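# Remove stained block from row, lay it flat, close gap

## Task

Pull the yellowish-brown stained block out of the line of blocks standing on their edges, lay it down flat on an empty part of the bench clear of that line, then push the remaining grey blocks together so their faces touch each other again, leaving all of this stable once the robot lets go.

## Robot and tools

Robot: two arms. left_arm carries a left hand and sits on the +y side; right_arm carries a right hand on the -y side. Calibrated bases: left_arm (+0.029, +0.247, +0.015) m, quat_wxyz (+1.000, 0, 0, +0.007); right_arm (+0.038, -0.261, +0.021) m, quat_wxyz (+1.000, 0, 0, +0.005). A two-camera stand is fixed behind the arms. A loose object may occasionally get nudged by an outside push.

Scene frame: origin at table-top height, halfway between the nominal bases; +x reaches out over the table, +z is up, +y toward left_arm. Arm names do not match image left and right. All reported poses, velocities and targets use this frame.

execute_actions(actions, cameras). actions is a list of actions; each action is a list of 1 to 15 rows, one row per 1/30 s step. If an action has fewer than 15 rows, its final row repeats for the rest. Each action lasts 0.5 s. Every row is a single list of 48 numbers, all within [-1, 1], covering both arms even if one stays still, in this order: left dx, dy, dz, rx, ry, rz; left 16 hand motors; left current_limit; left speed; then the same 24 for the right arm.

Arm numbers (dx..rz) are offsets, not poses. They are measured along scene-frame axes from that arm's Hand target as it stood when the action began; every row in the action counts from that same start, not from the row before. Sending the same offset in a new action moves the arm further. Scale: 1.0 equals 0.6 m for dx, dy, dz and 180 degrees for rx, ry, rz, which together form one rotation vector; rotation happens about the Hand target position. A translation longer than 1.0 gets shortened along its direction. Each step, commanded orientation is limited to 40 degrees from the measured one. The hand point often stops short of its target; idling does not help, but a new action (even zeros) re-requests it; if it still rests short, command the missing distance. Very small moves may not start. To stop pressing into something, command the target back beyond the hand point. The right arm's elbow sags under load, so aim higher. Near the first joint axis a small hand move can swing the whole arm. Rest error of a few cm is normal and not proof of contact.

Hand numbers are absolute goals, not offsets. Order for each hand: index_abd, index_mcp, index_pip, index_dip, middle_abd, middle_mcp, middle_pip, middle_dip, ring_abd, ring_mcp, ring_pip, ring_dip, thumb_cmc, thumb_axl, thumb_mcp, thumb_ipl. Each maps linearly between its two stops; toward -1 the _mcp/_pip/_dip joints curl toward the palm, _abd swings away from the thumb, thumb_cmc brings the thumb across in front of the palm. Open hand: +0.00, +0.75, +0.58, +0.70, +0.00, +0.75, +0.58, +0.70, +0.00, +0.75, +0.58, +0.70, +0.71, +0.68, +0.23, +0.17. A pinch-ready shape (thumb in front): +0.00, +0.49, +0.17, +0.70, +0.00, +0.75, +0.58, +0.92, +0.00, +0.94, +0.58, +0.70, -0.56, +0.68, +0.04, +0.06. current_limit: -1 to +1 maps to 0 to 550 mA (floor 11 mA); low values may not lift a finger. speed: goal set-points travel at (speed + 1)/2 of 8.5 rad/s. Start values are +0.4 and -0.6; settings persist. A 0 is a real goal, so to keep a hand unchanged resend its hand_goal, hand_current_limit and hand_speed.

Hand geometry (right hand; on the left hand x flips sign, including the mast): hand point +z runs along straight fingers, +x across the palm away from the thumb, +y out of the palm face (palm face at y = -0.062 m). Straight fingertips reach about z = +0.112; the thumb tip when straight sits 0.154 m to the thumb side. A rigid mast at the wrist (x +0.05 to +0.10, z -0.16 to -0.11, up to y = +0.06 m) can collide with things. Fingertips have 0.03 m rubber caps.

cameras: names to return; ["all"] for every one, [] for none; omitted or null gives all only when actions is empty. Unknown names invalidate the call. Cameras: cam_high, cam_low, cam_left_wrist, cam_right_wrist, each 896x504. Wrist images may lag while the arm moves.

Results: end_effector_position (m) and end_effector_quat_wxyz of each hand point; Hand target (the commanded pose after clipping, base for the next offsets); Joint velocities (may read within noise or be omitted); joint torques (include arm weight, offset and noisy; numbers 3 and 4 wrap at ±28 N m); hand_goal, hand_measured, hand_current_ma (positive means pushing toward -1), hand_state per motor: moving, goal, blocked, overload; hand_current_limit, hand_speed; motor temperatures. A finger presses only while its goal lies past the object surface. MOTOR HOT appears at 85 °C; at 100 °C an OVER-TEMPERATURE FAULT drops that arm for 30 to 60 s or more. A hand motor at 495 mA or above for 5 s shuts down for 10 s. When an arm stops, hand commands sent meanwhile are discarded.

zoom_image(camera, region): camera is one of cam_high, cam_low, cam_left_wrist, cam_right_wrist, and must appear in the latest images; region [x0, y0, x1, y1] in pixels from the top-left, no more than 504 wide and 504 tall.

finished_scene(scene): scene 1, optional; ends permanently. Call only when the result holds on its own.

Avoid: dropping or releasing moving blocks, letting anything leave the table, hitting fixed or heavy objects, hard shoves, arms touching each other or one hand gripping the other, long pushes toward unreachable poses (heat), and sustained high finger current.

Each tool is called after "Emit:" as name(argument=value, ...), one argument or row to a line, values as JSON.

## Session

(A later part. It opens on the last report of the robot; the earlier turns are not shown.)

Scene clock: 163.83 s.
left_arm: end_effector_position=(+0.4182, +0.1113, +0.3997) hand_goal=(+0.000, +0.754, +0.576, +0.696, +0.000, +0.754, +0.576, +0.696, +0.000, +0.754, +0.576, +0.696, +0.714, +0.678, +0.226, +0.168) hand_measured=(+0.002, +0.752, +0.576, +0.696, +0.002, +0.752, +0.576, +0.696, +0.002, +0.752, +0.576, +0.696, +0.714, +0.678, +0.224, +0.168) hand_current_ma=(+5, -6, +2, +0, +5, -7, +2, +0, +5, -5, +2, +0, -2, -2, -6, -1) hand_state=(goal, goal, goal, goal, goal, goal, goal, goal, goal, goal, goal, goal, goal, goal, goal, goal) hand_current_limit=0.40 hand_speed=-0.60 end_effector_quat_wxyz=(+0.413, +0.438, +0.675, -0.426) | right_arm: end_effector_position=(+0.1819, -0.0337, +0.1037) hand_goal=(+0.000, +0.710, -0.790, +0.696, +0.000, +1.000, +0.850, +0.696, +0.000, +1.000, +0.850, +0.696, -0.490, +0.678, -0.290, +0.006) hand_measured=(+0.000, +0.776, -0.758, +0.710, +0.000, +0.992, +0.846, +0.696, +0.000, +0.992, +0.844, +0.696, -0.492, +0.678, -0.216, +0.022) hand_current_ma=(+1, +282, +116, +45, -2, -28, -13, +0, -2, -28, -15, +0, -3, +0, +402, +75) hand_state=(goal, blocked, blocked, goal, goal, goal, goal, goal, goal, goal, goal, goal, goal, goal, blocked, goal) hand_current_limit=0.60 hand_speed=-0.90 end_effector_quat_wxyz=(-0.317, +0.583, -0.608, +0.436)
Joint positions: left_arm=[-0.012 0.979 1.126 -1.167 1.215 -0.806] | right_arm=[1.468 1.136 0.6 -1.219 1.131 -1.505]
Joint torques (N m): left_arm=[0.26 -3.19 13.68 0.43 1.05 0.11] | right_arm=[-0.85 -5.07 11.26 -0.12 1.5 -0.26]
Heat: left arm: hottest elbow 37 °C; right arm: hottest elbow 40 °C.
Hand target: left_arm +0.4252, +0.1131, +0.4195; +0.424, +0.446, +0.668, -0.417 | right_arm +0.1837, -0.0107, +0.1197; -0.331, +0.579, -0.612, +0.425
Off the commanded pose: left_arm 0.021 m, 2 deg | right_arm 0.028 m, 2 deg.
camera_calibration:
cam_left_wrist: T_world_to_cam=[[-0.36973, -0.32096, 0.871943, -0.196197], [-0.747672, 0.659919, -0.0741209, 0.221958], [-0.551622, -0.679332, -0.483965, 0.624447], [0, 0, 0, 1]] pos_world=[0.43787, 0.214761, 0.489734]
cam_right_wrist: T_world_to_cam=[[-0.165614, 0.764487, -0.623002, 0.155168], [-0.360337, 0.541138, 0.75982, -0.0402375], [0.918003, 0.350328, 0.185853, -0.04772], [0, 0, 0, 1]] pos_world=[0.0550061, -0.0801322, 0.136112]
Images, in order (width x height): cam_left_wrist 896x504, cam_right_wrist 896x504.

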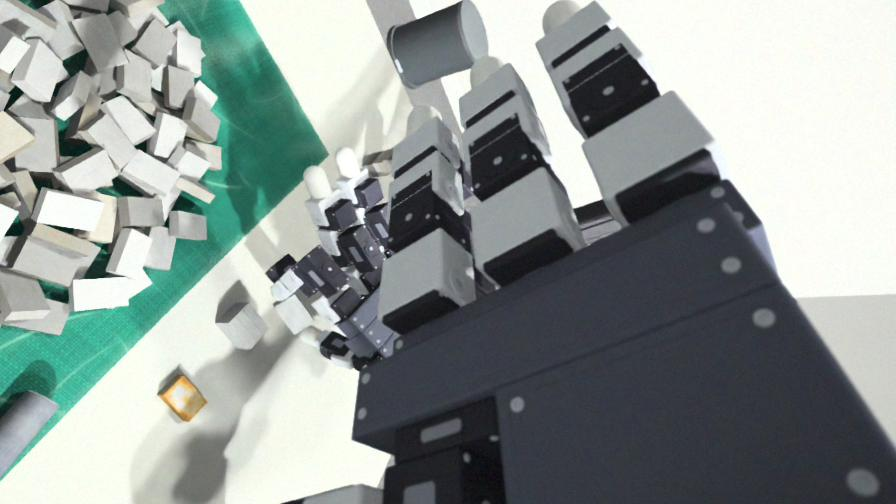

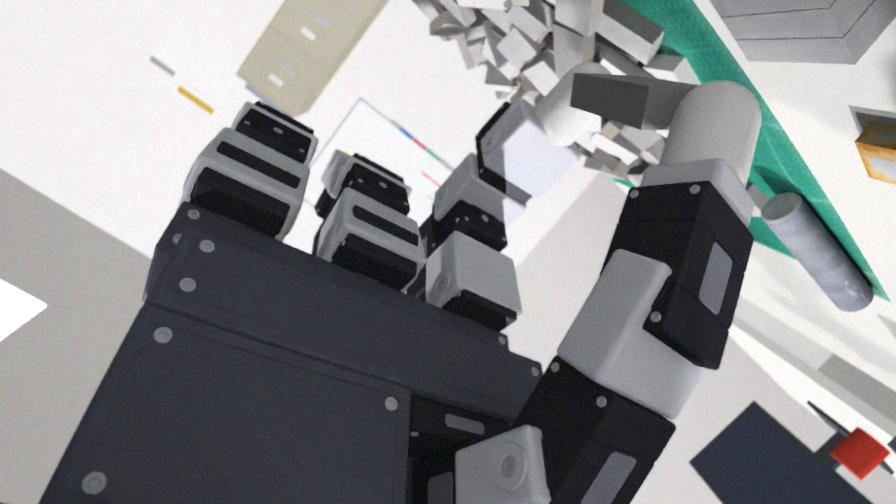

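Emit:
execute_actions(
  actions=[
    [[0,0,0,0,0,0,0,0.754,0.576,0.696,0,0.754,0.576,0.696,0,0.754,0.576,0.696,0.714,0.678,0.226,0.168,0.4,-0.6,0.004,0.035,0.002,-0.025,0,0.005,0,0.71,-0.79,0.696,0,1,0.85,0.696,0,1,0.85,0.696,-0.49,0.678,-0.29,0.005,0.6,-0.9]],
    [[0,0,0,0,0,0,0,0.754,0.576,0.696,0,0.754,0.576,0.696,0,0.754,0.576,0.696,0.714,0.678,0.226,0.168,0.4,-0.6,0.003,0.035,0.002,-0.025,0,0.005,0,0.71,-0.79,0.696,0,1,0.85,0.696,0,1,0.85,0.696,-0.49,0.678,-0.29,0.005,0.6,-0.9]],
  ],
  cameras=["cam_left_wrist","cam_right_wrist"],
)

Scene clock: 165.47 s.
left_arm: end_effector_position=(+0.4182, +0.1113, +0.3997) hand_goal=(+0.000, +0.754, +0.576, +0.696, +0.000, +0.754, +0.576, +0.696, +0.000, +0.754, +0.576, +0.696, +0.714, +0.678, +0.226, +0.168) hand_measured=(+0.002, +0.752, +0.576, +0.696, +0.002, +0.752, +0.576, +0.696, +0.002, +0.752, +0.576, +0.696, +0.714, +0.678, +0.224, +0.168) hand_current_ma=(+5, -6, +2, +0, +5, -7, +2, +0, +5, -5, +2, +0, -2, -2, -6, -1) hand_state=(goal, goal, goal, goal, goal, goal, goal, goal, goal, goal, goal, goal, goal, goal, goal, goal) hand_current_limit=0.40 hand_speed=-0.60 end_effector_quat_wxyz=(+0.413, +0.438, +0.675, -0.426) | right_arm: end_effector_position=(+0.1876, +0.0112, +0.1080) hand_goal=(+0.000, +0.710, -0.790, +0.696, +0.000, +1.000, +0.850, +0.696, +0.000, +1.000, +0.850, +0.696, -0.490, +0.678, -0.290, +0.006) hand_measured=(+0.000, +0.776, -0.758, +0.710, +0.000, +0.992, +0.846, +0.696, +0.000, +0.992, +0.844, +0.696, -0.490, +0.678, -0.216, +0.022) hand_current_ma=(+1, +282, +116, +45, -2, -28, -13, +0, -2, -28, -15, +0, +1, +0, +402, +75) hand_state=(goal, blocked, blocked, goal, goal, goal, goal, goal, goal, goal, goal, goal, goal, goal, blocked, goal) hand_current_limit=0.60 hand_speed=-0.90 end_effector_quat_wxyz=(-0.282, +0.613, -0.568, +0.472)
Joint positions: left_arm=[-0.012 0.979 1.126 -1.167 1.215 -0.806] | right_arm=[1.469 1.335 0.763 -1.265 1.148 -1.566]
Joint torques (N m): left_arm=[0.32 -3.14 13.7 0.43 1.05 0.11] | right_arm=[-0.62 -7.77 10.95 -0.9 1.51 -0.27]
Heat: left arm: hottest elbow 37 °C; right arm: hottest elbow 40 °C.
Hand target: left_arm +0.4252, +0.1131, +0.4195; +0.424, +0.446, +0.668, -0.417 | right_arm +0.1879, +0.0313, +0.1220; -0.292, +0.612, -0.568, +0.467
Off the commanded pose: left_arm 0.021 m, 2 deg | right_arm 0.024 m, 1 deg.
camera_calibration:
cam_left_wrist: T_world_to_cam=[[-0.36973, -0.32096, 0.871943, -0.196197], [-0.747672, 0.659919, -0.0741209, 0.221958], [-0.551622, -0.679332, -0.483965, 0.624447], [0, 0, 0, 1]] pos_world=[0.43787, 0.214761, 0.489734]
cam_right_wrist: T_world_to_cam=[[-0.187795, 0.666557, -0.721411, 0.140476], [-0.376624, 0.62947, 0.679648, -0.0550459], [0.907131, 0.399335, 0.13283, -0.0623261], [0, 0, 0, 1]] pos_world=[0.0621871, -0.0340967, 0.147032]
Images, in order (width x height): cam_left_wrist 896x504, cam_right_wrist 896x504.

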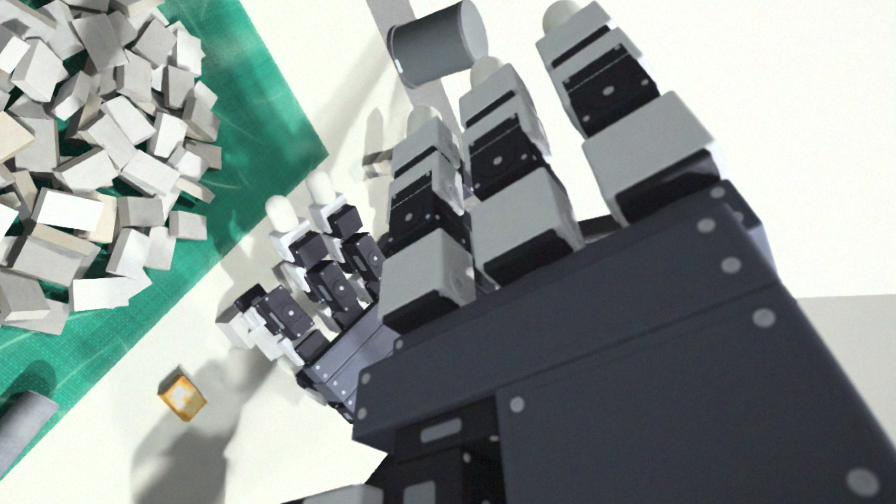

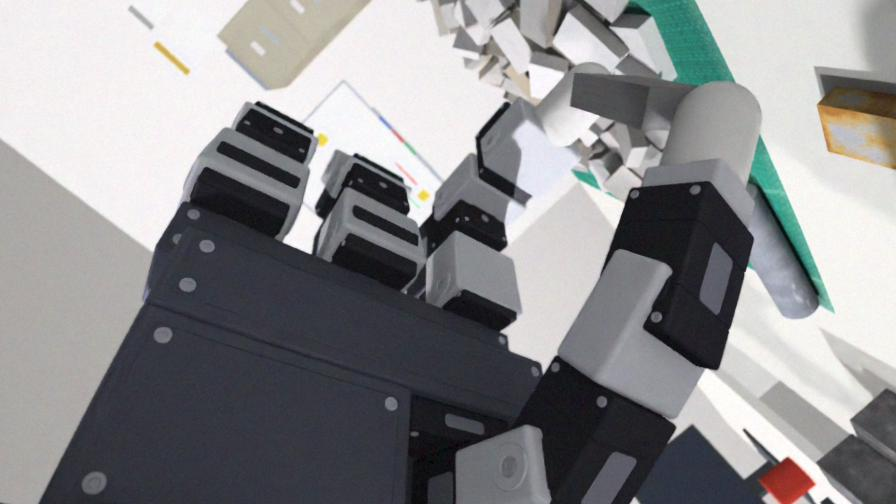

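Emit:
execute_actions(
  actions=[
    [[0,0,0,0,0,0,0,0.754,0.576,0.696,0,0.754,0.576,0.696,0,0.754,0.576,0.696,0.714,0.678,0.226,0.168,0.4,-0.6,0.003,0.025,0.0,-0.035,0,0.003,0,0.71,-0.79,0.696,0,1,0.85,0.696,0,1,0.85,0.696,-0.49,0.678,-0.29,0.005,0.6,-0.9]],
    [[0,0,0,0,0,0,0,0.754,0.576,0.696,0,0.754,0.576,0.696,0,0.754,0.576,0.696,0.714,0.678,0.226,0.168,0.4,-0.6,0.002,0.015,0.0,-0.04,0,0.003,0,0.71,-0.79,0.696,0,1,0.85,0.696,0,1,0.85,0.696,-0.49,0.678,-0.29,0.005,0.6,-0.9]],
  ],
  cameras=["cam_left_wrist","cam_right_wrist"],
)

Scene clock: 167.43 s.
left_arm: end_effector_position=(+0.4182, +0.1113, +0.3997) hand_goal=(+0.000, +0.754, +0.576, +0.696, +0.000, +0.754, +0.576, +0.696, +0.000, +0.754, +0.576, +0.696, +0.714, +0.678, +0.226, +0.168) hand_measured=(+0.002, +0.752, +0.576, +0.696, +0.002, +0.752, +0.576, +0.696, +0.002, +0.752, +0.576, +0.696, +0.714, +0.678, +0.224, +0.168) hand_current_ma=(+5, -6, +2, +0, +5, -7, +2, +0, +5, -5, +2, +0, -2, -2, -6, -1) hand_state=(goal, goal, goal, goal, goal, goal, goal, goal, goal, goal, goal, goal, goal, goal, goal, goal) hand_current_limit=0.40 hand_speed=-0.60 end_effector_quat_wxyz=(+0.413, +0.438, +0.675, -0.426) | right_arm: end_effector_position=(+0.1910, +0.0341, +0.1109) hand_goal=(+0.000, +0.710, -0.790, +0.696, +0.000, +1.000, +0.850, +0.696, +0.000, +1.000, +0.850, +0.696, -0.490, +0.678, -0.290, +0.006) hand_measured=(+0.000, +0.776, -0.758, +0.710, +0.000, +0.992, +0.846, +0.696, +0.000, +0.992, +0.844, +0.696, -0.486, +0.680, -0.216, +0.022) hand_current_ma=(+1, +281, +116, +45, -1, -28, -13, +0, -2, -28, -15, +0, +9, +6, +402, +75) hand_state=(goal, blocked, blocked, goal, goal, goal, goal, goal, goal, goal, goal, goal, goal, goal, blocked, goal) hand_current_limit=0.60 hand_speed=-0.90 end_effector_quat_wxyz=(-0.209, +0.651, -0.499, +0.532)
Joint positions: left_arm=[-0.012 0.979 1.126 -1.167 1.215 -0.806] | right_arm=[1.474 1.534 0.932 -1.45 1.169 -1.598]
Joint torques (N m): left_arm=[0.26 -3.08 13.7 0.43 1.05 0.1] | right_arm=[-0.5 -10.29 10.48 -1.44 1.42 -0.11]
Heat: left arm: hottest elbow 37 °C; right arm: hottest elbow 40 °C.
Hand target: left_arm +0.4252, +0.1131, +0.4195; +0.424, +0.446, +0.668, -0.417 | right_arm +0.1909, +0.0553, +0.1219; -0.222, +0.648, -0.503, +0.527
Off the commanded pose: left_arm 0.021 m, 2 deg | right_arm 0.024 m, 2 deg.
camera_calibration:
cam_left_wrist: T_world_to_cam=[[-0.36973, -0.32096, 0.871943, -0.196197], [-0.747672, 0.659919, -0.0741209, 0.221958], [-0.551622, -0.679332, -0.483965, 0.624447], [0, 0, 0, 1]] pos_world=[0.43787, 0.214761, 0.489734]
cam_right_wrist: T_world_to_cam=[[-0.207256, 0.467037, -0.859605, 0.153714], [-0.390327, 0.766236, 0.510419, -0.0533911], [0.897045, 0.441315, 0.0234906, -0.0622625], [0, 0, 0, 1]] pos_world=[0.0668703, -0.00340263, 0.160848]
Images, in order (width x height): cam_left_wrist 896x504, cam_right_wrist 896x504.

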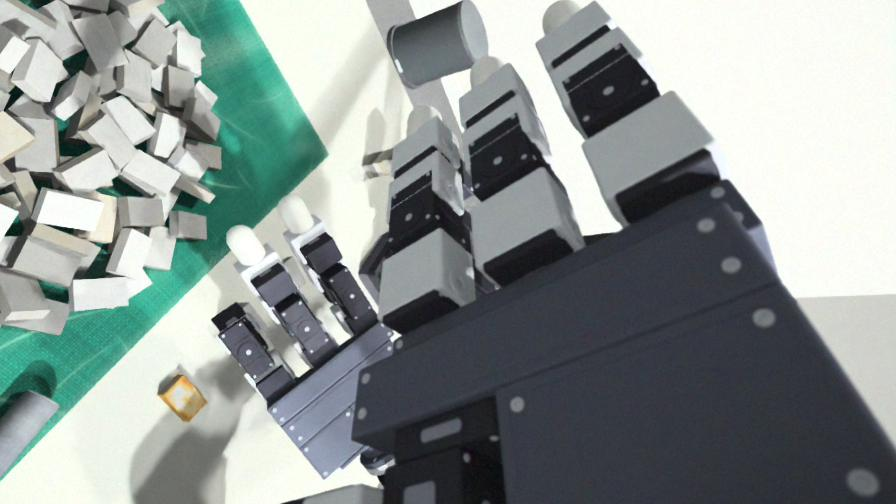

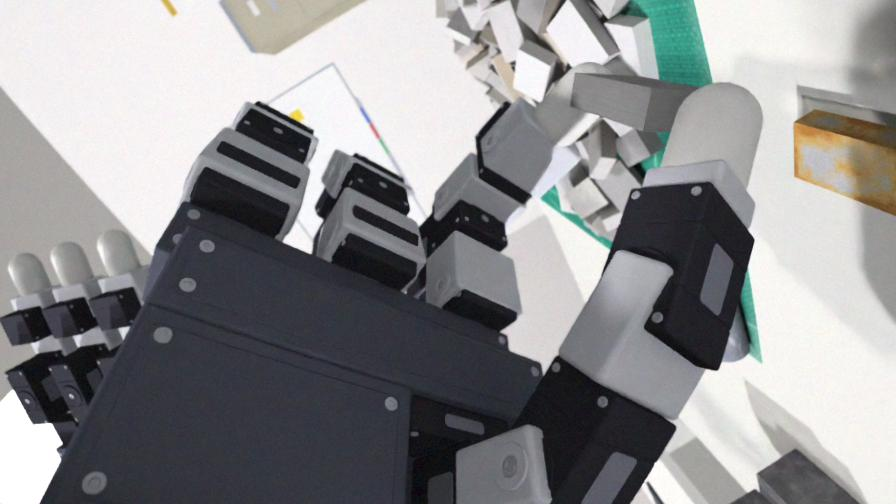

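Emit:
zoom_image(
  camera="cam_right_wrist",
  region=[540, 40, 800, 180],
)

Emit:
zoom_image(
  camera="cam_left_wrist",
  region=[120, 180, 400, 440],
)

Scaled by 1.938 from the camera's 896x504 image, which has a finer 1280x720 frame.

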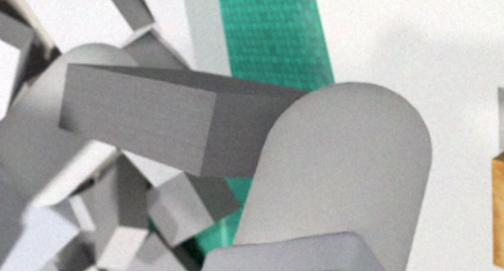

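Scaled by 1.800 from the camera's 896x504 image, which has a finer 1280x720 frame.

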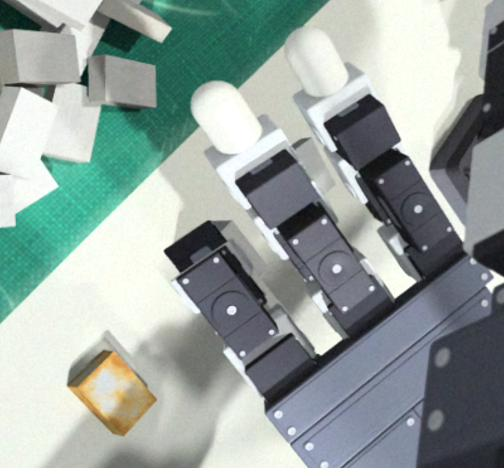

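Emit:
execute_actions(
  actions=[
    [[0,0,0,0,0,0,0,0.754,0.576,0.696,0,0.754,0.576,0.696,0,0.754,0.576,0.696,0.714,0.678,0.226,0.168,0.4,-0.6,0.0,-0.008,-0.025,0,0,0,0,0.71,-0.79,0.696,0,1,0.85,0.696,0,1,0.85,0.696,-0.49,0.678,-0.29,0.005,0.6,-0.9]],
  ],
  cameras=[],
)

Scene clock: 171.40 s.
left_arm: end_effector_position=(+0.4182, +0.1113, +0.3997) hand_goal=(+0.000, +0.754, +0.576, +0.696, +0.000, +0.754, +0.576, +0.696, +0.000, +0.754, +0.576, +0.696, +0.714, +0.678, +0.226, +0.168) hand_measured=(+0.002, +0.752, +0.576, +0.696, +0.002, +0.752, +0.576, +0.696, +0.002, +0.752, +0.576, +0.696, +0.714, +0.678, +0.224, +0.168) hand_current_ma=(+5, -6, +2, +0, +5, -7, +2, +0, +5, -5, +2, +0, -2, -2, -6, -1) hand_state=(goal, goal, goal, goal, goal, goal, goal, goal, goal, goal, goal, goal, goal, goal, goal, goal) hand_current_limit=0.40 hand_speed=-0.60 end_effector_quat_wxyz=(+0.413, +0.438, +0.675, -0.426) | right_arm: end_effector_position=(+0.1912, +0.0360, +0.1055) hand_goal=(+0.000, +0.710, -0.790, +0.696, +0.000, +1.000, +0.850, +0.696, +0.000, +1.000, +0.850, +0.696, -0.490, +0.678, -0.290, +0.006) hand_measured=(+0.000, +0.776, -0.758, +0.710, +0.000, +0.992, +0.846, +0.696, +0.000, +0.992, +0.844, +0.696, -0.486, +0.680, -0.216, +0.022) hand_current_ma=(+1, +281, +116, +45, -1, -28, -13, +0, -2, -28, -15, +0, +9, +6, +402, +75) hand_state=(goal, blocked, blocked, goal, goal, goal, goal, goal, goal, goal, goal, goal, goal, goal, blocked, goal) hand_current_limit=0.60 hand_speed=-0.90 end_effector_quat_wxyz=(-0.208, +0.651, -0.498, +0.533)
Joint positions: left_arm=[-0.012 0.979 1.126 -1.167 1.215 -0.806] | right_arm=[1.474 1.55 0.932 -1.437 1.17 -1.598]
Joint torques (N m): left_arm=[0.32 -3.14 13.68 0.43 1.05 0.11] | right_arm=[-0.5 -10.58 8.25 -0.32 1.4 -0.06]
Heat: left arm: hottest elbow 38 °C; right arm: hottest elbow 40 °C.
Hand target: left_arm +0.4252, +0.1131, +0.4195; +0.424, +0.446, +0.668, -0.417 | right_arm +0.1909, +0.0505, +0.1069; -0.222, +0.648, -0.503, +0.527
Off the commanded pose: left_arm 0.021 m, 2 deg | right_arm 0.015 m, 2 deg.
No camera images: "cameras" was empty.

Emit:
execute_actions(
  actions=[
    [[0,0,0,0,0,0,0,0.754,0.576,0.696,0,0.754,0.576,0.696,0,0.754,0.576,0.696,0.714,0.678,0.226,0.168,0.4,-0.6,0.0,-0.008,-0.025,0,0,0,0,0.71,-0.79,0.696,0,1,0.85,0.696,0,1,0.85,0.696,-0.49,0.678,-0.29,0.005,0.6,-0.9]],
    [[0,0,0,0,0,0,0,0.754,0.576,0.696,0,0.754,0.576,0.696,0,0.754,0.576,0.696,0.714,0.678,0.226,0.168,0.4,-0.6,0.0,-0.005,-0.02,0,0,0,0,0.71,-0.79,0.696,0,1,0.85,0.696,0,1,0.85,0.696,-0.49,0.678,-0.29,0.005,0.6,-0.9]],
  ],
  cameras=["cam_left_wrist","cam_right_wrist"],
)

Scene clock: 172.87 s.
left_arm: end_effector_position=(+0.4182, +0.1113, +0.3997) hand_goal=(+0.000, +0.754, +0.576, +0.696, +0.000, +0.754, +0.576, +0.696, +0.000, +0.754, +0.576, +0.696, +0.714, +0.678, +0.226, +0.168) hand_measured=(+0.002, +0.752, +0.576, +0.696, +0.002, +0.752, +0.576, +0.696, +0.002, +0.752, +0.576, +0.696, +0.714, +0.678, +0.224, +0.168) hand_current_ma=(+5, -6, +2, +0, +5, -7, +2, +0, +5, -5, +2, +0, -2, -2, -6, -1) hand_state=(goal, goal, goal, goal, goal, goal, goal, goal, goal, goal, goal, goal, goal, goal, goal, goal) hand_current_limit=0.40 hand_speed=-0.60 end_effector_quat_wxyz=(+0.413, +0.438, +0.675, -0.426) | right_arm: end_effector_position=(+0.1923, +0.0447, +0.0865) hand_goal=(+0.000, +0.710, -0.790, +0.696, +0.000, +1.000, +0.850, +0.696, +0.000, +1.000, +0.850, +0.696, -0.490, +0.678, -0.290, +0.006) hand_measured=(+0.000, +0.776, -0.758, +0.710, +0.000, +0.992, +0.846, +0.696, +0.000, +0.992, +0.844, +0.696, -0.486, +0.680, -0.216, +0.022) hand_current_ma=(+1, +281, +116, +45, -1, -28, -13, +0, -2, -28, -15, +0, +9, +6, +402, +75) hand_state=(goal, blocked, blocked, goal, goal, goal, goal, goal, goal, goal, goal, goal, goal, goal, blocked, goal) hand_current_limit=0.60 hand_speed=-0.90 end_effector_quat_wxyz=(-0.222, +0.646, -0.508, +0.525)
Joint positions: left_arm=[-0.012 0.979 1.126 -1.167 1.215 -0.806] | right_arm=[1.474 1.579 0.916 -1.352 1.172 -1.598]
Joint torques (N m): left_arm=[0.32 -3.14 13.7 0.42 1.06 0.11] | right_arm=[-0.67 -10.81 5.49 -0.21 1.4 -0.11]
Heat: left arm: hottest elbow 38 °C; right arm: hottest elbow 40 °C.
Hand target: left_arm +0.4252, +0.1131, +0.4195; +0.424, +0.446, +0.668, -0.417 | right_arm +0.1909, +0.0426, +0.0800; -0.222, +0.648, -0.503, +0.527
Off the commanded pose: left_arm 0.021 m, 2 deg | right_arm 0.007 m, 1 deg.
camera_calibration:
cam_left_wrist: T_world_to_cam=[[-0.36973, -0.32096, 0.871943, -0.196197], [-0.747672, 0.659919, -0.0741209, 0.221958], [-0.551622, -0.679332, -0.483965, 0.624447], [0, 0, 0, 1]] pos_world=[0.43787, 0.214761, 0.489734]
cam_right_wrist: T_world_to_cam=[[-0.20309, 0.497018, -0.843639, 0.124561], [-0.394147, 0.747211, 0.535092, -0.0491827], [0.896328, 0.441189, 0.0441471, -0.0691323], [0, 0, 0, 1]] pos_world=[0.067877, 0.00534132, 0.134454]
Images, in order (width x height): cam_left_wrist 896x504, cam_right_wrist 896x504.

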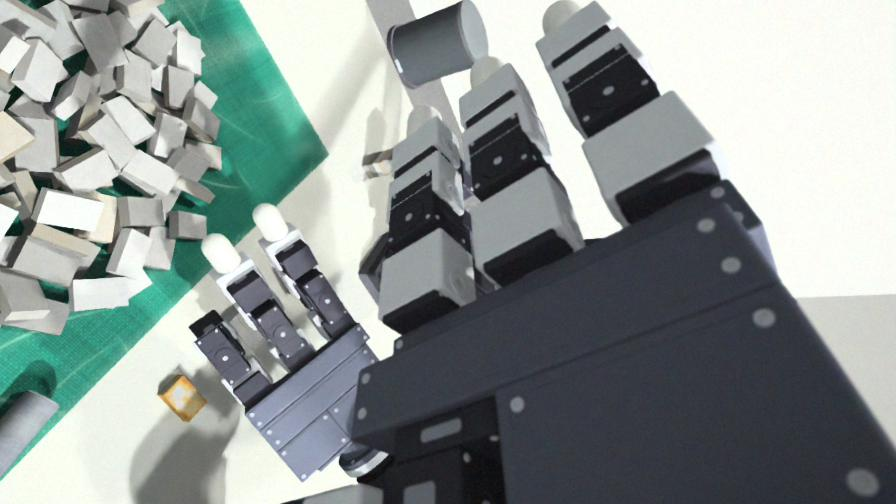

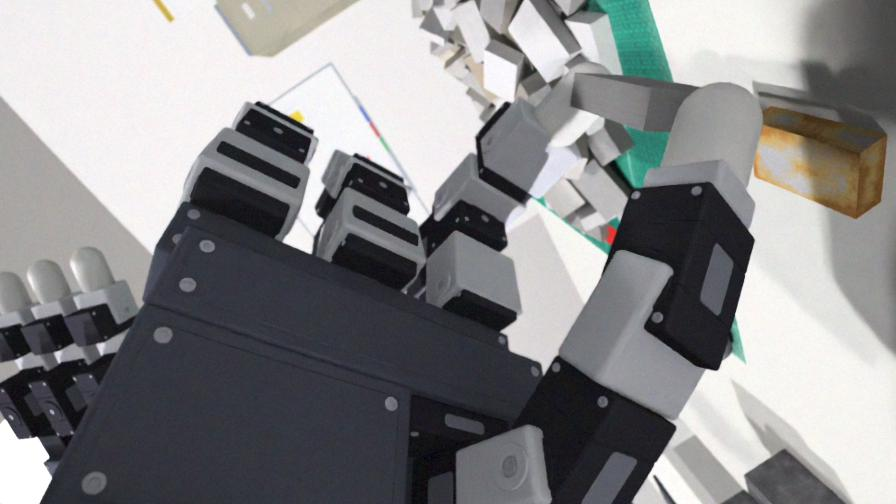

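Emit:
execute_actions(
  actions=[
    [[0,0,0,0,0,0,0,0.754,0.576,0.696,0,0.754,0.576,0.696,0,0.754,0.576,0.696,0.714,0.678,0.226,0.168,0.4,-0.6,0.0,-0.006,-0.02,0,0,0,0,0.71,-0.79,0.696,0,1,0.85,0.696,0,1,0.85,0.696,-0.49,0.678,-0.29,0.005,0.6,-0.9]],
    [[0,0,0,0,0,0,0,0.754,0.576,0.696,0,0.754,0.576,0.696,0,0.754,0.576,0.696,0.714,0.678,0.226,0.168,0.4,-0.6,0.0,-0.004,-0.014,0,0,0,0,0.71,-0.79,0.696,0,1,0.85,0.696,0,1,0.85,0.696,-0.49,0.678,-0.29,0.005,0.6,-0.9]],
  ],
  cameras=["cam_left_wrist","cam_right_wrist"],
)

Scene clock: 174.67 s.
left_arm: end_effector_position=(+0.4182, +0.1113, +0.3997) hand_goal=(+0.000, +0.754, +0.576, +0.696, +0.000, +0.754, +0.576, +0.696, +0.000, +0.754, +0.576, +0.696, +0.714, +0.678, +0.226, +0.168) hand_measured=(+0.002, +0.752, +0.576, +0.696, +0.002, +0.752, +0.576, +0.696, +0.002, +0.752, +0.576, +0.696, +0.714, +0.678, +0.224, +0.168) hand_current_ma=(+5, -6, +2, +0, +5, -7, +2, +0, +5, -5, +2, +0, -2, -2, -6, -1) hand_state=(goal, goal, goal, goal, goal, goal, goal, goal, goal, goal, goal, goal, goal, goal, goal, goal) hand_current_limit=0.40 hand_speed=-0.60 end_effector_quat_wxyz=(+0.413, +0.438, +0.675, -0.426) | right_arm: end_effector_position=(+0.1920, +0.0399, +0.0661) hand_goal=(+0.000, +0.710, -0.790, +0.696, +0.000, +1.000, +0.850, +0.696, +0.000, +1.000, +0.850, +0.696, -0.490, +0.678, -0.290, +0.006) hand_measured=(+0.000, +0.776, -0.758, +0.710, +0.000, +0.992, +0.846, +0.696, +0.000, +0.992, +0.844, +0.696, -0.486, +0.680, -0.216, +0.022) hand_current_ma=(+1, +281, +116, +45, -1, -28, -13, +0, -2, -28, -15, +0, +9, +6, +402, +75) hand_state=(goal, blocked, blocked, goal, goal, goal, goal, goal, goal, goal, goal, goal, goal, goal, blocked, goal) hand_current_limit=0.60 hand_speed=-0.90 end_effector_quat_wxyz=(-0.224, +0.646, -0.508, +0.524)
Joint positions: left_arm=[-0.012 0.979 1.126 -1.167 1.215 -0.806] | right_arm=[1.474 1.605 0.879 -1.286 1.173 -1.598]
Joint torques (N m): left_arm=[0.26 -3.14 13.7 0.42 1.05 0.11] | right_arm=[-0.79 -10.75 5.14 -0.24 1.4 -0.14]
Heat: left arm: hottest elbow 38 °C; right arm: hottest elbow 40 °C.
Hand target: left_arm +0.4252, +0.1131, +0.4195; +0.424, +0.446, +0.668, -0.417 | right_arm +0.1909, +0.0368, +0.0596; -0.222, +0.648, -0.503, +0.527
Off the commanded pose: left_arm 0.021 m, 2 deg | right_arm 0.007 m, 1 deg.
camera_calibration:
cam_left_wrist: T_world_to_cam=[[-0.36973, -0.32096, 0.871943, -0.196197], [-0.747672, 0.659919, -0.0741209, 0.221958], [-0.551622, -0.679332, -0.483965, 0.624447], [0, 0, 0, 1]] pos_world=[0.43787, 0.214761, 0.489734]
cam_right_wrist: T_world_to_cam=[[-0.202453, 0.500453, -0.84176, 0.109312], [-0.394938, 0.744835, 0.537815, -0.0346732], [0.896123, 0.441325, 0.0468535, -0.0659969], [0, 0, 0, 1]] pos_world=[0.0675781, 0.000246392, 0.113754]
Images, in order (width x height): cam_left_wrist 896x504, cam_right_wrist 896x504.

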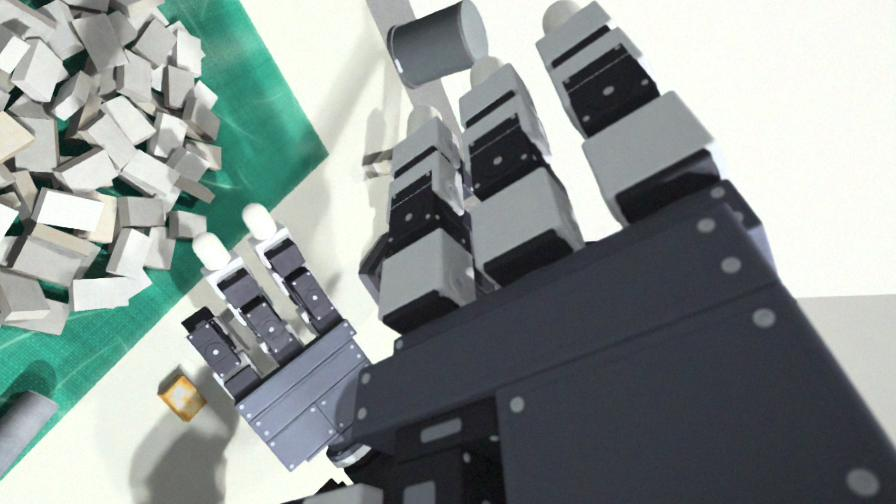

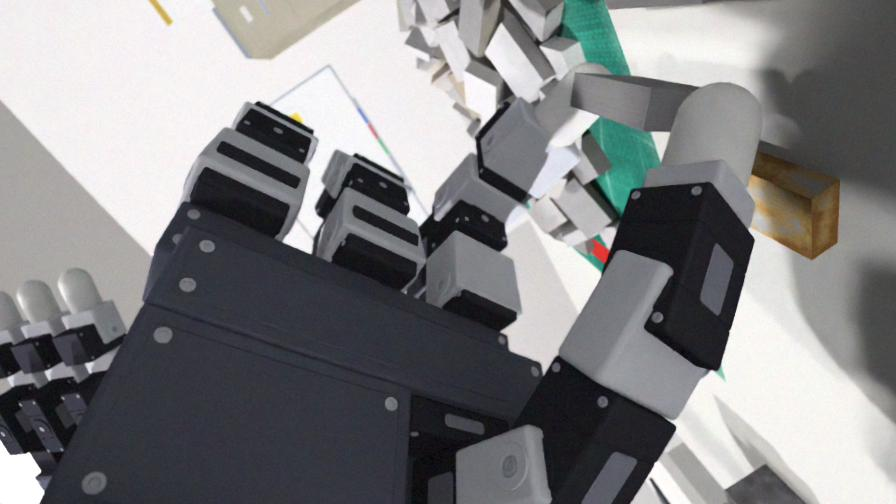

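Emit:
execute_actions(
  actions=[
    [[0,0,0,0,0,0,0,0.754,0.576,0.696,0,0.754,0.576,0.696,0,0.754,0.576,0.696,0.714,0.678,0.226,0.168,0.4,-0.6,0.0,-0.003,-0.015,0,0,0,0,0.71,-0.79,0.696,0,1,0.85,0.696,0,1,0.85,0.696,-0.49,0.678,-0.29,0.005,0.6,-0.9]],
    [[0,0,0,0,0,0,0,0.754,0.576,0.696,0,0.754,0.576,0.696,0,0.754,0.576,0.696,0.714,0.678,0.226,0.168,0.4,-0.6,0.0,-0.002,-0.01,0,0,0,0,0.71,-0.79,0.696,0,1,0.85,0.696,0,1,0.85,0.696,-0.49,0.678,-0.29,0.005,0.6,-0.9]],
  ],
  cameras=["cam_left_wrist","cam_right_wrist"],
)

Scene clock: 176.33 s.
left_arm: end_effector_position=(+0.4182, +0.1113, +0.3997) hand_goal=(+0.000, +0.754, +0.576, +0.696, +0.000, +0.754, +0.576, +0.696, +0.000, +0.754, +0.576, +0.696, +0.714, +0.678, +0.226, +0.168) hand_measured=(+0.002, +0.752, +0.576, +0.696, +0.002, +0.752, +0.576, +0.696, +0.002, +0.752, +0.576, +0.696, +0.714, +0.678, +0.224, +0.168) hand_current_ma=(+5, -6, +2, +0, +5, -7, +2, +0, +5, -5, +2, +0, -2, -2, -6, -1) hand_state=(goal, goal, goal, goal, goal, goal, goal, goal, goal, goal, goal, goal, goal, goal, goal, goal) hand_current_limit=0.40 hand_speed=-0.60 end_effector_quat_wxyz=(+0.413, +0.438, +0.675, -0.426) | right_arm: end_effector_position=(+0.1917, +0.0374, +0.0510) hand_goal=(+0.000, +0.710, -0.790, +0.696, +0.000, +1.000, +0.850, +0.696, +0.000, +1.000, +0.850, +0.696, -0.490, +0.678, -0.290, +0.006) hand_measured=(+0.000, +0.776, -0.758, +0.710, +0.000, +0.992, +0.846, +0.696, +0.000, +0.992, +0.844, +0.696, -0.486, +0.680, -0.216, +0.022) hand_current_ma=(+1, +281, +116, +45, -1, -28, -13, +0, -2, -28, -15, +0, +9, +6, +402, +75) hand_state=(goal, blocked, blocked, goal, goal, goal, goal, goal, goal, goal, goal, goal, goal, goal, blocked, goal) hand_current_limit=0.60 hand_speed=-0.90 end_effector_quat_wxyz=(-0.224, +0.645, -0.509, +0.524)
Joint positions: left_arm=[-0.012 0.979 1.126 -1.167 1.215 -0.806] | right_arm=[1.474 1.629 0.857 -1.238 1.173 -1.598]
Joint torques (N m): left_arm=[0.32 -3.08 13.7 0.44 1.05 0.11] | right_arm=[-0.85 -10.75 4.89 -0.23 1.4 -0.16]
Heat: left arm: hottest elbow 38 °C; right arm: hottest elbow 40 °C.
Hand target: left_arm +0.4252, +0.1131, +0.4195; +0.424, +0.446, +0.668, -0.417 | right_arm +0.1909, +0.0337, +0.0446; -0.222, +0.648, -0.503, +0.527
Off the commanded pose: left_arm 0.021 m, 2 deg | right_arm 0.007 m, 1 deg.
camera_calibration:
cam_left_wrist: T_world_to_cam=[[-0.36973, -0.32096, 0.871943, -0.196197], [-0.747672, 0.659919, -0.0741209, 0.221958], [-0.551622, -0.679332, -0.483965, 0.624447], [0, 0, 0, 1]] pos_world=[0.43787, 0.214761, 0.489734]
cam_right_wrist: T_world_to_cam=[[-0.202334, 0.501759, -0.841011, 0.0976985], [-0.394999, 0.744007, 0.538915, -0.0247486], [0.896123, 0.44124, 0.0476562, -0.0640383], [0, 0, 0, 1]] pos_world=[0.0673783, -0.00235168, 0.0985548]
Images, in order (width x height): cam_left_wrist 896x504, cam_right_wrist 896x504.

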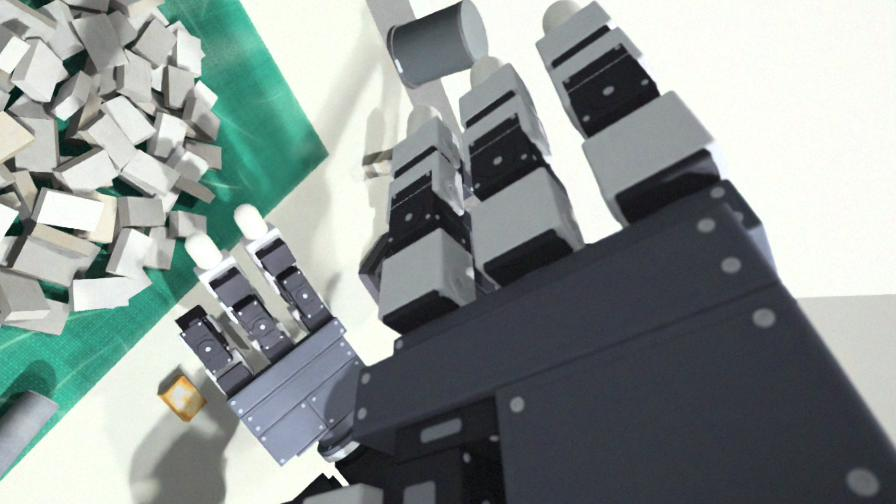

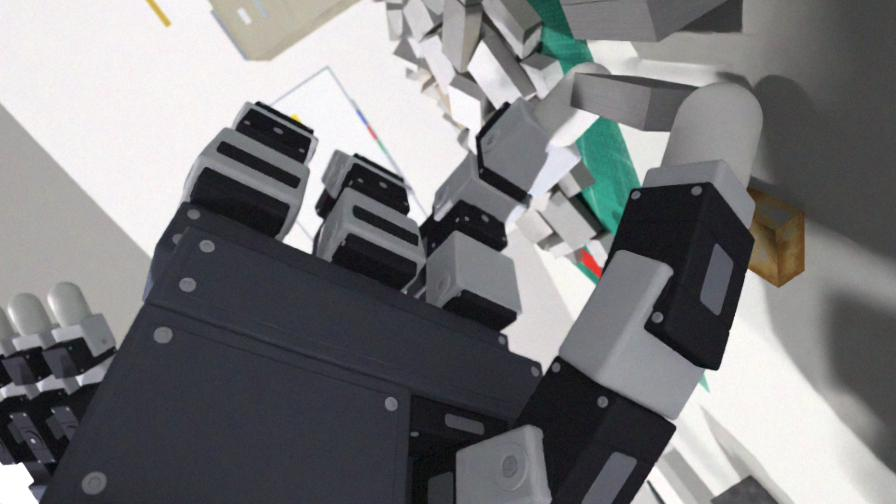

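Emit:
zoom_image(
  camera="cam_right_wrist",
  region=[520, 0, 800, 160],
)

Scaled by 1.800 from the camera's 896x504 image, which has a finer 1280x720 frame.

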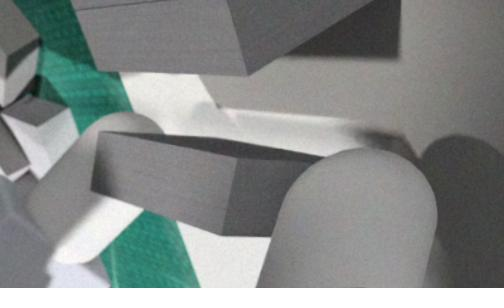

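Emit:
execute_actions(
  actions=[
    [[0,0,0,0,0,0,0,0.754,0.576,0.696,0,0.754,0.576,0.696,0,0.754,0.576,0.696,0.714,0.678,0.226,0.168,0.4,-0.6,0.003,-0.007,-0.008,0,0,0,0,0.71,-0.79,0.696,0,1,0.85,0.696,0,1,0.85,0.696,-0.49,0.678,-0.29,0.005,0.6,-0.9]],
  ],
  cameras=["cam_right_wrist"],
)

Emit:
zoom_image(
  camera="cam_right_wrist",
  region=[520, 0, 800, 160],
)

Scene clock: 178.37 s.
left_arm: end_effector_position=(+0.4182, +0.1113, +0.3997) hand_goal=(+0.000, +0.754, +0.576, +0.696, +0.000, +0.754, +0.576, +0.696, +0.000, +0.754, +0.576, +0.696, +0.714, +0.678, +0.226, +0.168) hand_measured=(+0.002, +0.752, +0.576, +0.696, +0.002, +0.752, +0.576, +0.696, +0.002, +0.752, +0.576, +0.696, +0.714, +0.678, +0.224, +0.168) hand_current_ma=(+5, -6, +2, +0, +5, -7, +2, +0, +5, -5, +2, +0, -2, -2, -6, -1) hand_state=(goal, goal, goal, goal, goal, goal, goal, goal, goal, goal, goal, goal, goal, goal, goal, goal) hand_current_limit=0.40 hand_speed=-0.60 end_effector_quat_wxyz=(+0.413, +0.438, +0.675, -0.426) | right_arm: end_effector_position=(+0.1918, +0.0353, +0.0457) hand_goal=(+0.000, +0.710, -0.790, +0.696, +0.000, +1.000, +0.850, +0.696, +0.000, +1.000, +0.850, +0.696, -0.490, +0.678, -0.290, +0.006) hand_measured=(+0.000, +0.776, -0.758, +0.710, +0.000, +0.992, +0.846, +0.696, +0.000, +0.992, +0.844, +0.696, -0.486, +0.680, -0.216, +0.022) hand_current_ma=(+1, +281, +116, +45, -1, -28, -13, +0, -2, -28, -15, +0, +9, +6, +402, +75) hand_state=(goal, blocked, blocked, goal, goal, goal, goal, goal, goal, goal, goal, goal, goal, goal, blocked, goal) hand_current_limit=0.60 hand_speed=-0.90 end_effector_quat_wxyz=(-0.229, +0.644, -0.511, +0.522)
Joint positions: left_arm=[-0.012 0.979 1.126 -1.167 1.215 -0.806] | right_arm=[1.474 1.629 0.84 -1.209 1.175 -1.598]
Joint torques (N m): left_arm=[0.32 -3.08 13.68 0.43 1.05 0.11] | right_arm=[-1.26 -10.7 4.78 -0.2 1.46 -0.31]
Heat: left arm: hottest elbow 38 °C; right arm: hottest elbow 40 °C.
Hand target: left_arm +0.4252, +0.1131, +0.4195; +0.424, +0.446, +0.668, -0.417 | right_arm +0.1927, +0.0295, +0.0398; -0.222, +0.648, -0.503, +0.527
Off the commanded pose: left_arm 0.021 m, 2 deg | right_arm 0.008 m, 1 deg.
camera_calibration:
cam_right_wrist: T_world_to_cam=[[-0.200406, 0.511348, -0.83568, 0.0933438], [-0.397091, 0.737383, 0.546429, -0.0200499], [0.895632, 0.441349, 0.0552763, -0.0632364], [0, 0, 0, 1]] pos_world=[0.0673816, -0.00503746, 0.0924568]
Images, in order (width x height): cam_right_wrist 896x504.

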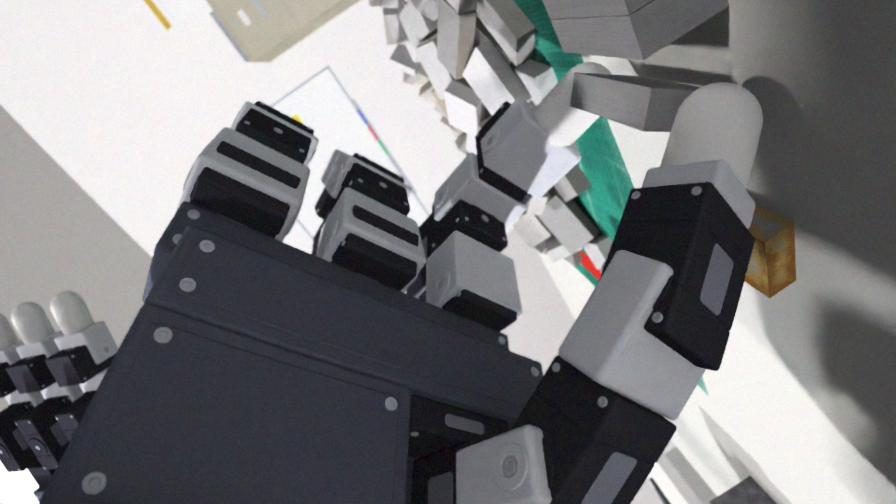

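Scaled by 1.800 from the camera's 896x504 image, which has a finer 1280x720 frame.

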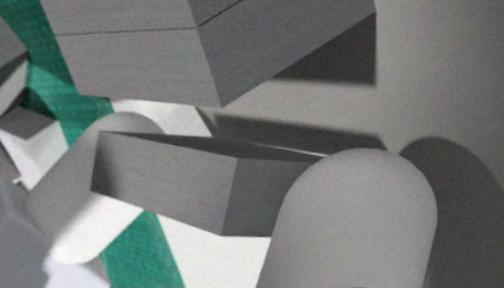

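Emit:
execute_actions(
  actions=[
    [[0,0,0,0,0,0,0,0.754,0.576,0.696,0,0.754,0.576,0.696,0,0.754,0.576,0.696,0.714,0.678,0.226,0.168,0.4,-0.6,0.001,-0.008,-0.005,0,0,0,0,0.71,-0.79,0.696,0,1,0.85,0.696,0,1,0.85,0.696,-0.49,0.678,-0.29,0.005,0.6,-0.9]],
  ],
  cameras=["cam_right_wrist"],
)

Emit:
zoom_image(
  camera="cam_right_wrist",
  region=[520, 0, 800, 160],
)

Scene clock: 179.60 s.
left_arm: end_effector_position=(+0.4182, +0.1113, +0.3997) hand_goal=(+0.000, +0.754, +0.576, +0.696, +0.000, +0.754, +0.576, +0.696, +0.000, +0.754, +0.576, +0.696, +0.714, +0.678, +0.226, +0.168) hand_measured=(+0.002, +0.752, +0.576, +0.696, +0.002, +0.752, +0.576, +0.696, +0.002, +0.752, +0.576, +0.696, +0.714, +0.678, +0.224, +0.168) hand_current_ma=(+5, -6, +2, +0, +5, -7, +2, +0, +5, -5, +2, +0, -2, -2, -6, -1) hand_state=(goal, goal, goal, goal, goal, goal, goal, goal, goal, goal, goal, goal, goal, goal, goal, goal) hand_current_limit=0.40 hand_speed=-0.60 end_effector_quat_wxyz=(+0.413, +0.438, +0.675, -0.426) | right_arm: end_effector_position=(+0.1920, +0.0308, +0.0422) hand_goal=(+0.000, +0.710, -0.790, +0.696, +0.000, +1.000, +0.850, +0.696, +0.000, +1.000, +0.850, +0.696, -0.490, +0.678, -0.290, +0.006) hand_measured=(+0.000, +0.776, -0.758, +0.710, +0.000, +0.992, +0.846, +0.696, +0.000, +0.992, +0.844, +0.696, -0.486, +0.680, -0.216, +0.022) hand_current_ma=(+1, +281, +116, +45, -1, -28, -13, +0, -2, -28, -15, +0, +9, +6, +402, +75) hand_state=(goal, blocked, blocked, goal, goal, goal, goal, goal, goal, goal, goal, goal, goal, goal, blocked, goal) hand_current_limit=0.60 hand_speed=-0.90 end_effector_quat_wxyz=(-0.228, +0.645, -0.508, +0.523)
Joint positions: left_arm=[-0.012 0.979 1.126 -1.167 1.215 -0.806] | right_arm=[1.474 1.629 0.824 -1.193 1.179 -1.607]
Joint torques (N m): left_arm=[0.32 -3.14 13.68 0.43 1.05 0.1] | right_arm=[-1.49 -10.99 4.57 -0.09 1.32 -0.3]
Heat: left arm: hottest elbow 38 °C; right arm: hottest elbow 40 °C.
Hand target: left_arm +0.4252, +0.1131, +0.4195; +0.424, +0.446, +0.668, -0.417 | right_arm +0.1933, +0.0246, +0.0367; -0.222, +0.648, -0.503, +0.527
Off the commanded pose: left_arm 0.021 m, 2 deg | right_arm 0.008 m, 1 deg.
camera_calibration:
cam_right_wrist: T_world_to_cam=[[-0.201458, 0.504003, -0.839879, 0.0933936], [-0.401677, 0.739533, 0.540135, -0.0136316], [0.893348, 0.446174, 0.0534619, -0.0608308], [0, 0, 0, 1]] pos_world=[0.0676824, -0.00984847, 0.0890543]
Images, in order (width x height): cam_right_wrist 896x504.

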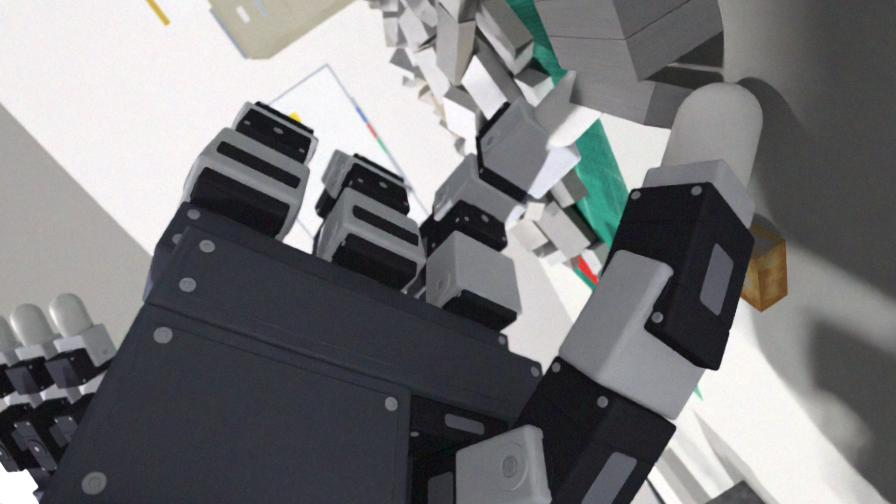

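Scaled by 1.800 from the camera's 896x504 image, which has a finer 1280x720 frame.

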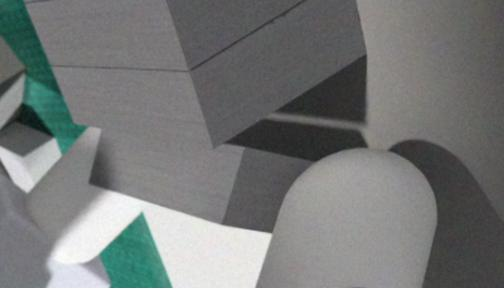

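Emit:
execute_actions(
  actions=[
    [[0,0,0,0,0,0,0,0.754,0.576,0.696,0,0.754,0.576,0.696,0,0.754,0.576,0.696,0.714,0.678,0.226,0.168,0.4,-0.6,0.0005,-0.003,-0.005,0,0,0,0,0.71,-0.79,0.696,0,1,0.85,0.696,0,1,0.85,0.696,-0.49,0.678,-0.29,0.005,0.6,-0.9]],
  ],
  cameras=["cam_right_wrist"],
)

Emit:
zoom_image(
  camera="cam_right_wrist",
  region=[520, 0, 800, 160],
)

Scene clock: 180.93 s.
left_arm: end_effector_position=(+0.4182, +0.1113, +0.3997) hand_goal=(+0.000, +0.754, +0.576, +0.696, +0.000, +0.754, +0.576, +0.696, +0.000, +0.754, +0.576, +0.696, +0.714, +0.678, +0.226, +0.168) hand_measured=(+0.002, +0.752, +0.576, +0.696, +0.002, +0.752, +0.576, +0.696, +0.002, +0.752, +0.576, +0.696, +0.714, +0.678, +0.224, +0.168) hand_current_ma=(+5, -6, +2, +0, +5, -7, +2, +0, +5, -5, +2, +0, -2, -2, -6, -1) hand_state=(goal, goal, goal, goal, goal, goal, goal, goal, goal, goal, goal, goal, goal, goal, goal, goal) hand_current_limit=0.40 hand_speed=-0.60 end_effector_quat_wxyz=(+0.413, +0.438, +0.675, -0.426) | right_arm: end_effector_position=(+0.1924, +0.0293, +0.0407) hand_goal=(+0.000, +0.710, -0.790, +0.696, +0.000, +1.000, +0.850, +0.696, +0.000, +1.000, +0.850, +0.696, -0.490, +0.678, -0.290, +0.006) hand_measured=(+0.000, +0.776, -0.758, +0.710, +0.000, +0.992, +0.846, +0.696, +0.000, +0.992, +0.844, +0.696, -0.492, +0.678, -0.218, +0.022) hand_current_ma=(+1, +281, +116, +45, -1, -28, -13, +0, -2, -28, -15, +0, -3, -3, +394, +75) hand_state=(goal, blocked, blocked, goal, goal, goal, goal, goal, goal, goal, goal, goal, goal, goal, blocked, goal) hand_current_limit=0.60 hand_speed=-0.90 end_effector_quat_wxyz=(-0.229, +0.646, -0.505, +0.524)
Joint positions: left_arm=[-0.012 0.979 1.126 -1.167 1.215 -0.806] | right_arm=[1.474 1.629 0.818 -1.182 1.183 -1.614]
Joint torques (N m): left_arm=[0.38 -3.14 13.67 0.42 1.05 0.11] | right_arm=[-1.55 -10.7 4.45 0.03 1.18 -0.25]
Heat: left arm: hottest elbow 38 °C; right arm: hottest elbow 40 °C.
Hand target: left_arm +0.4252, +0.1131, +0.4195; +0.424, +0.446, +0.668, -0.417 | right_arm +0.1936, +0.0228, +0.0337; -0.222, +0.648, -0.503, +0.527
Off the commanded pose: left_arm 0.021 m, 2 deg | right_arm 0.010 m, 1 deg.
camera_calibration:
cam_right_wrist: T_world_to_cam=[[-0.201642, 0.500923, -0.841675, 0.0930887], [-0.405752, 0.739401, 0.537262, -0.0106899], [0.891463, 0.449846, 0.0541563, -0.0601831], [0, 0, 0, 1]] pos_world=[0.0680841, -0.0116531, 0.087353]
Images, in order (width x height): cam_right_wrist 896x504.

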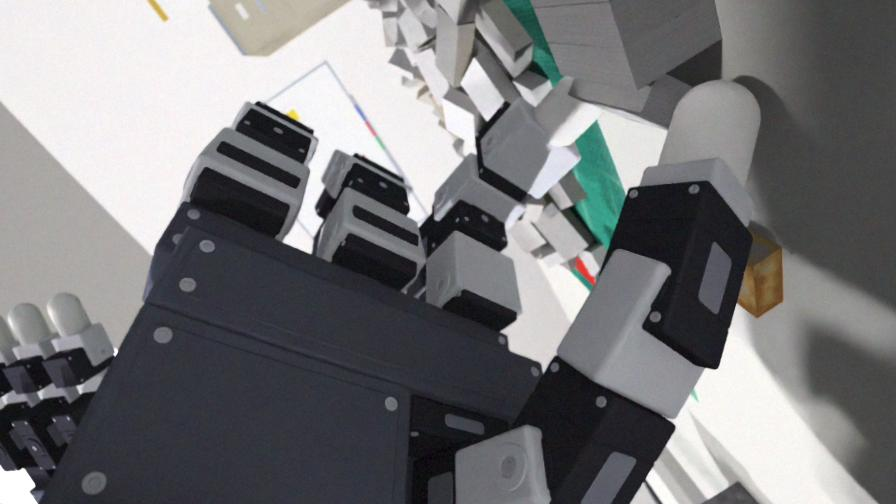

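Scaled by 1.800 from the camera's 896x504 image, which has a finer 1280x720 frame.

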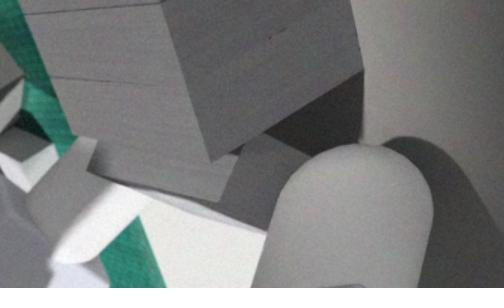

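Emit:
execute_actions(
  actions=[
    [[0,0,0,0,0,0,0,0.754,0.576,0.696,0,0.754,0.576,0.696,0,0.754,0.576,0.696,0.714,0.678,0.226,0.168,0.4,-0.6,0.0,0.01,0.0137,0,0,0,0,0.71,-0.79,0.696,0,1,0.85,0.696,0,1,0.85,0.696,-0.49,0.678,-0.29,0.005,0.6,-0.9]],
    [[0,0,0,0,0,0,0,0.754,0.576,0.696,0,0.754,0.576,0.696,0,0.754,0.576,0.696,0.714,0.678,0.226,0.168,0.4,-0.6,0.0,0.01,0.0137,0,0,0,0,0.71,-0.79,0.696,0,1,0.85,0.696,0,1,0.85,0.696,-0.49,0.678,-0.29,0.005,0.6,-0.9]],
  ],
  cameras=["cam_right_wrist"],
)

Scene clock: 187.93 s.
left_arm: end_effector_position=(+0.4182, +0.1113, +0.3997) hand_goal=(+0.000, +0.754, +0.576, +0.696, +0.000, +0.754, +0.576, +0.696, +0.000, +0.754, +0.576, +0.696, +0.714, +0.678, +0.226, +0.168) hand_measured=(+0.002, +0.752, +0.576, +0.696, +0.002, +0.752, +0.576, +0.696, +0.002, +0.752, +0.576, +0.696, +0.714, +0.678, +0.224, +0.168) hand_current_ma=(+5, -6, +2, +0, +5, -7, +2, +0, +5, -5, +2, +0, -2, -2, -6, -1) hand_state=(goal, goal, goal, goal, goal, goal, goal, goal, goal, goal, goal, goal, goal, goal, goal, goal) hand_current_limit=0.40 hand_speed=-0.60 end_effector_quat_wxyz=(+0.413, +0.438, +0.675, -0.426) | right_arm: end_effector_position=(+0.1919, +0.0248, +0.0422) hand_goal=(+0.000, +0.710, -0.790, +0.696, +0.000, +1.000, +0.850, +0.696, +0.000, +1.000, +0.850, +0.696, -0.490, +0.678, -0.290, +0.006) hand_measured=(+0.000, +0.776, -0.756, +0.710, +0.000, +0.992, +0.846, +0.696, +0.000, +0.992, +0.844, +0.696, -0.482, +0.684, -0.218, +0.022) hand_current_ma=(+1, +281, +125, +49, -1, -28, -13, +0, -2, -28, -15, +0, +22, +20, +389, +75) hand_state=(goal, blocked, blocked, goal, goal, goal, goal, goal, goal, goal, goal, goal, goal, goal, blocked, goal) hand_current_limit=0.60 hand_speed=-0.90 end_effector_quat_wxyz=(-0.221, +0.649, -0.500, +0.529)
Joint positions: left_arm=[-0.012 0.979 1.126 -1.167 1.215 -0.806] | right_arm=[1.474 1.629 0.818 -1.204 1.182 -1.614]
Joint torques (N m): left_arm=[0.26 -3.14 13.67 0.43 1.06 0.1] | right_arm=[-1.38 -11.58 7.77 -1.55 1.14 -0.21]
Heat: left arm: hottest elbow 38 °C; right arm: hottest elbow 39 °C.
Hand target: left_arm +0.4252, +0.1131, +0.4195; +0.424, +0.446, +0.668, -0.417 | right_arm +0.1936, +0.0348, +0.0502; -0.222, +0.648, -0.503, +0.528
Off the commanded pose: left_arm 0.021 m, 2 deg | right_arm 0.013 m, 0 deg.
camera_calibration:
cam_right_wrist: T_world_to_cam=[[-0.20338, 0.482692, -0.851848, 0.0978001], [-0.404477, 0.7509, 0.52206, -0.00823651], [0.891647, 0.45073, 0.0425198, -0.0573348], [0, 0, 0, 1]] pos_world=[0.0676815, -0.01518, 0.0900486]
Images, in order (width x height): cam_right_wrist 896x504.

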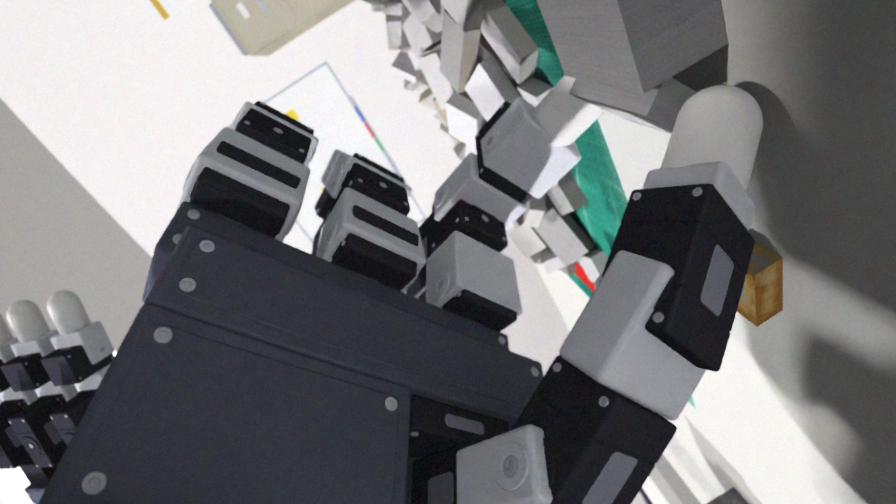

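Emit:
zoom_image(
  camera="cam_right_wrist",
  region=[520, 0, 800, 160],
)

Scaled by 1.800 from the camera's 896x504 image, which has a finer 1280x720 frame.

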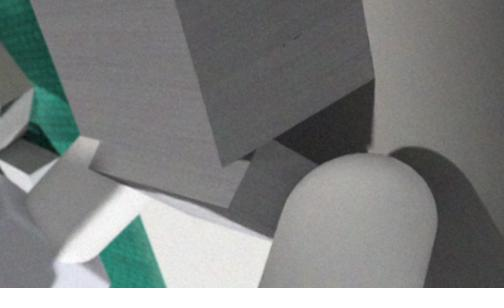

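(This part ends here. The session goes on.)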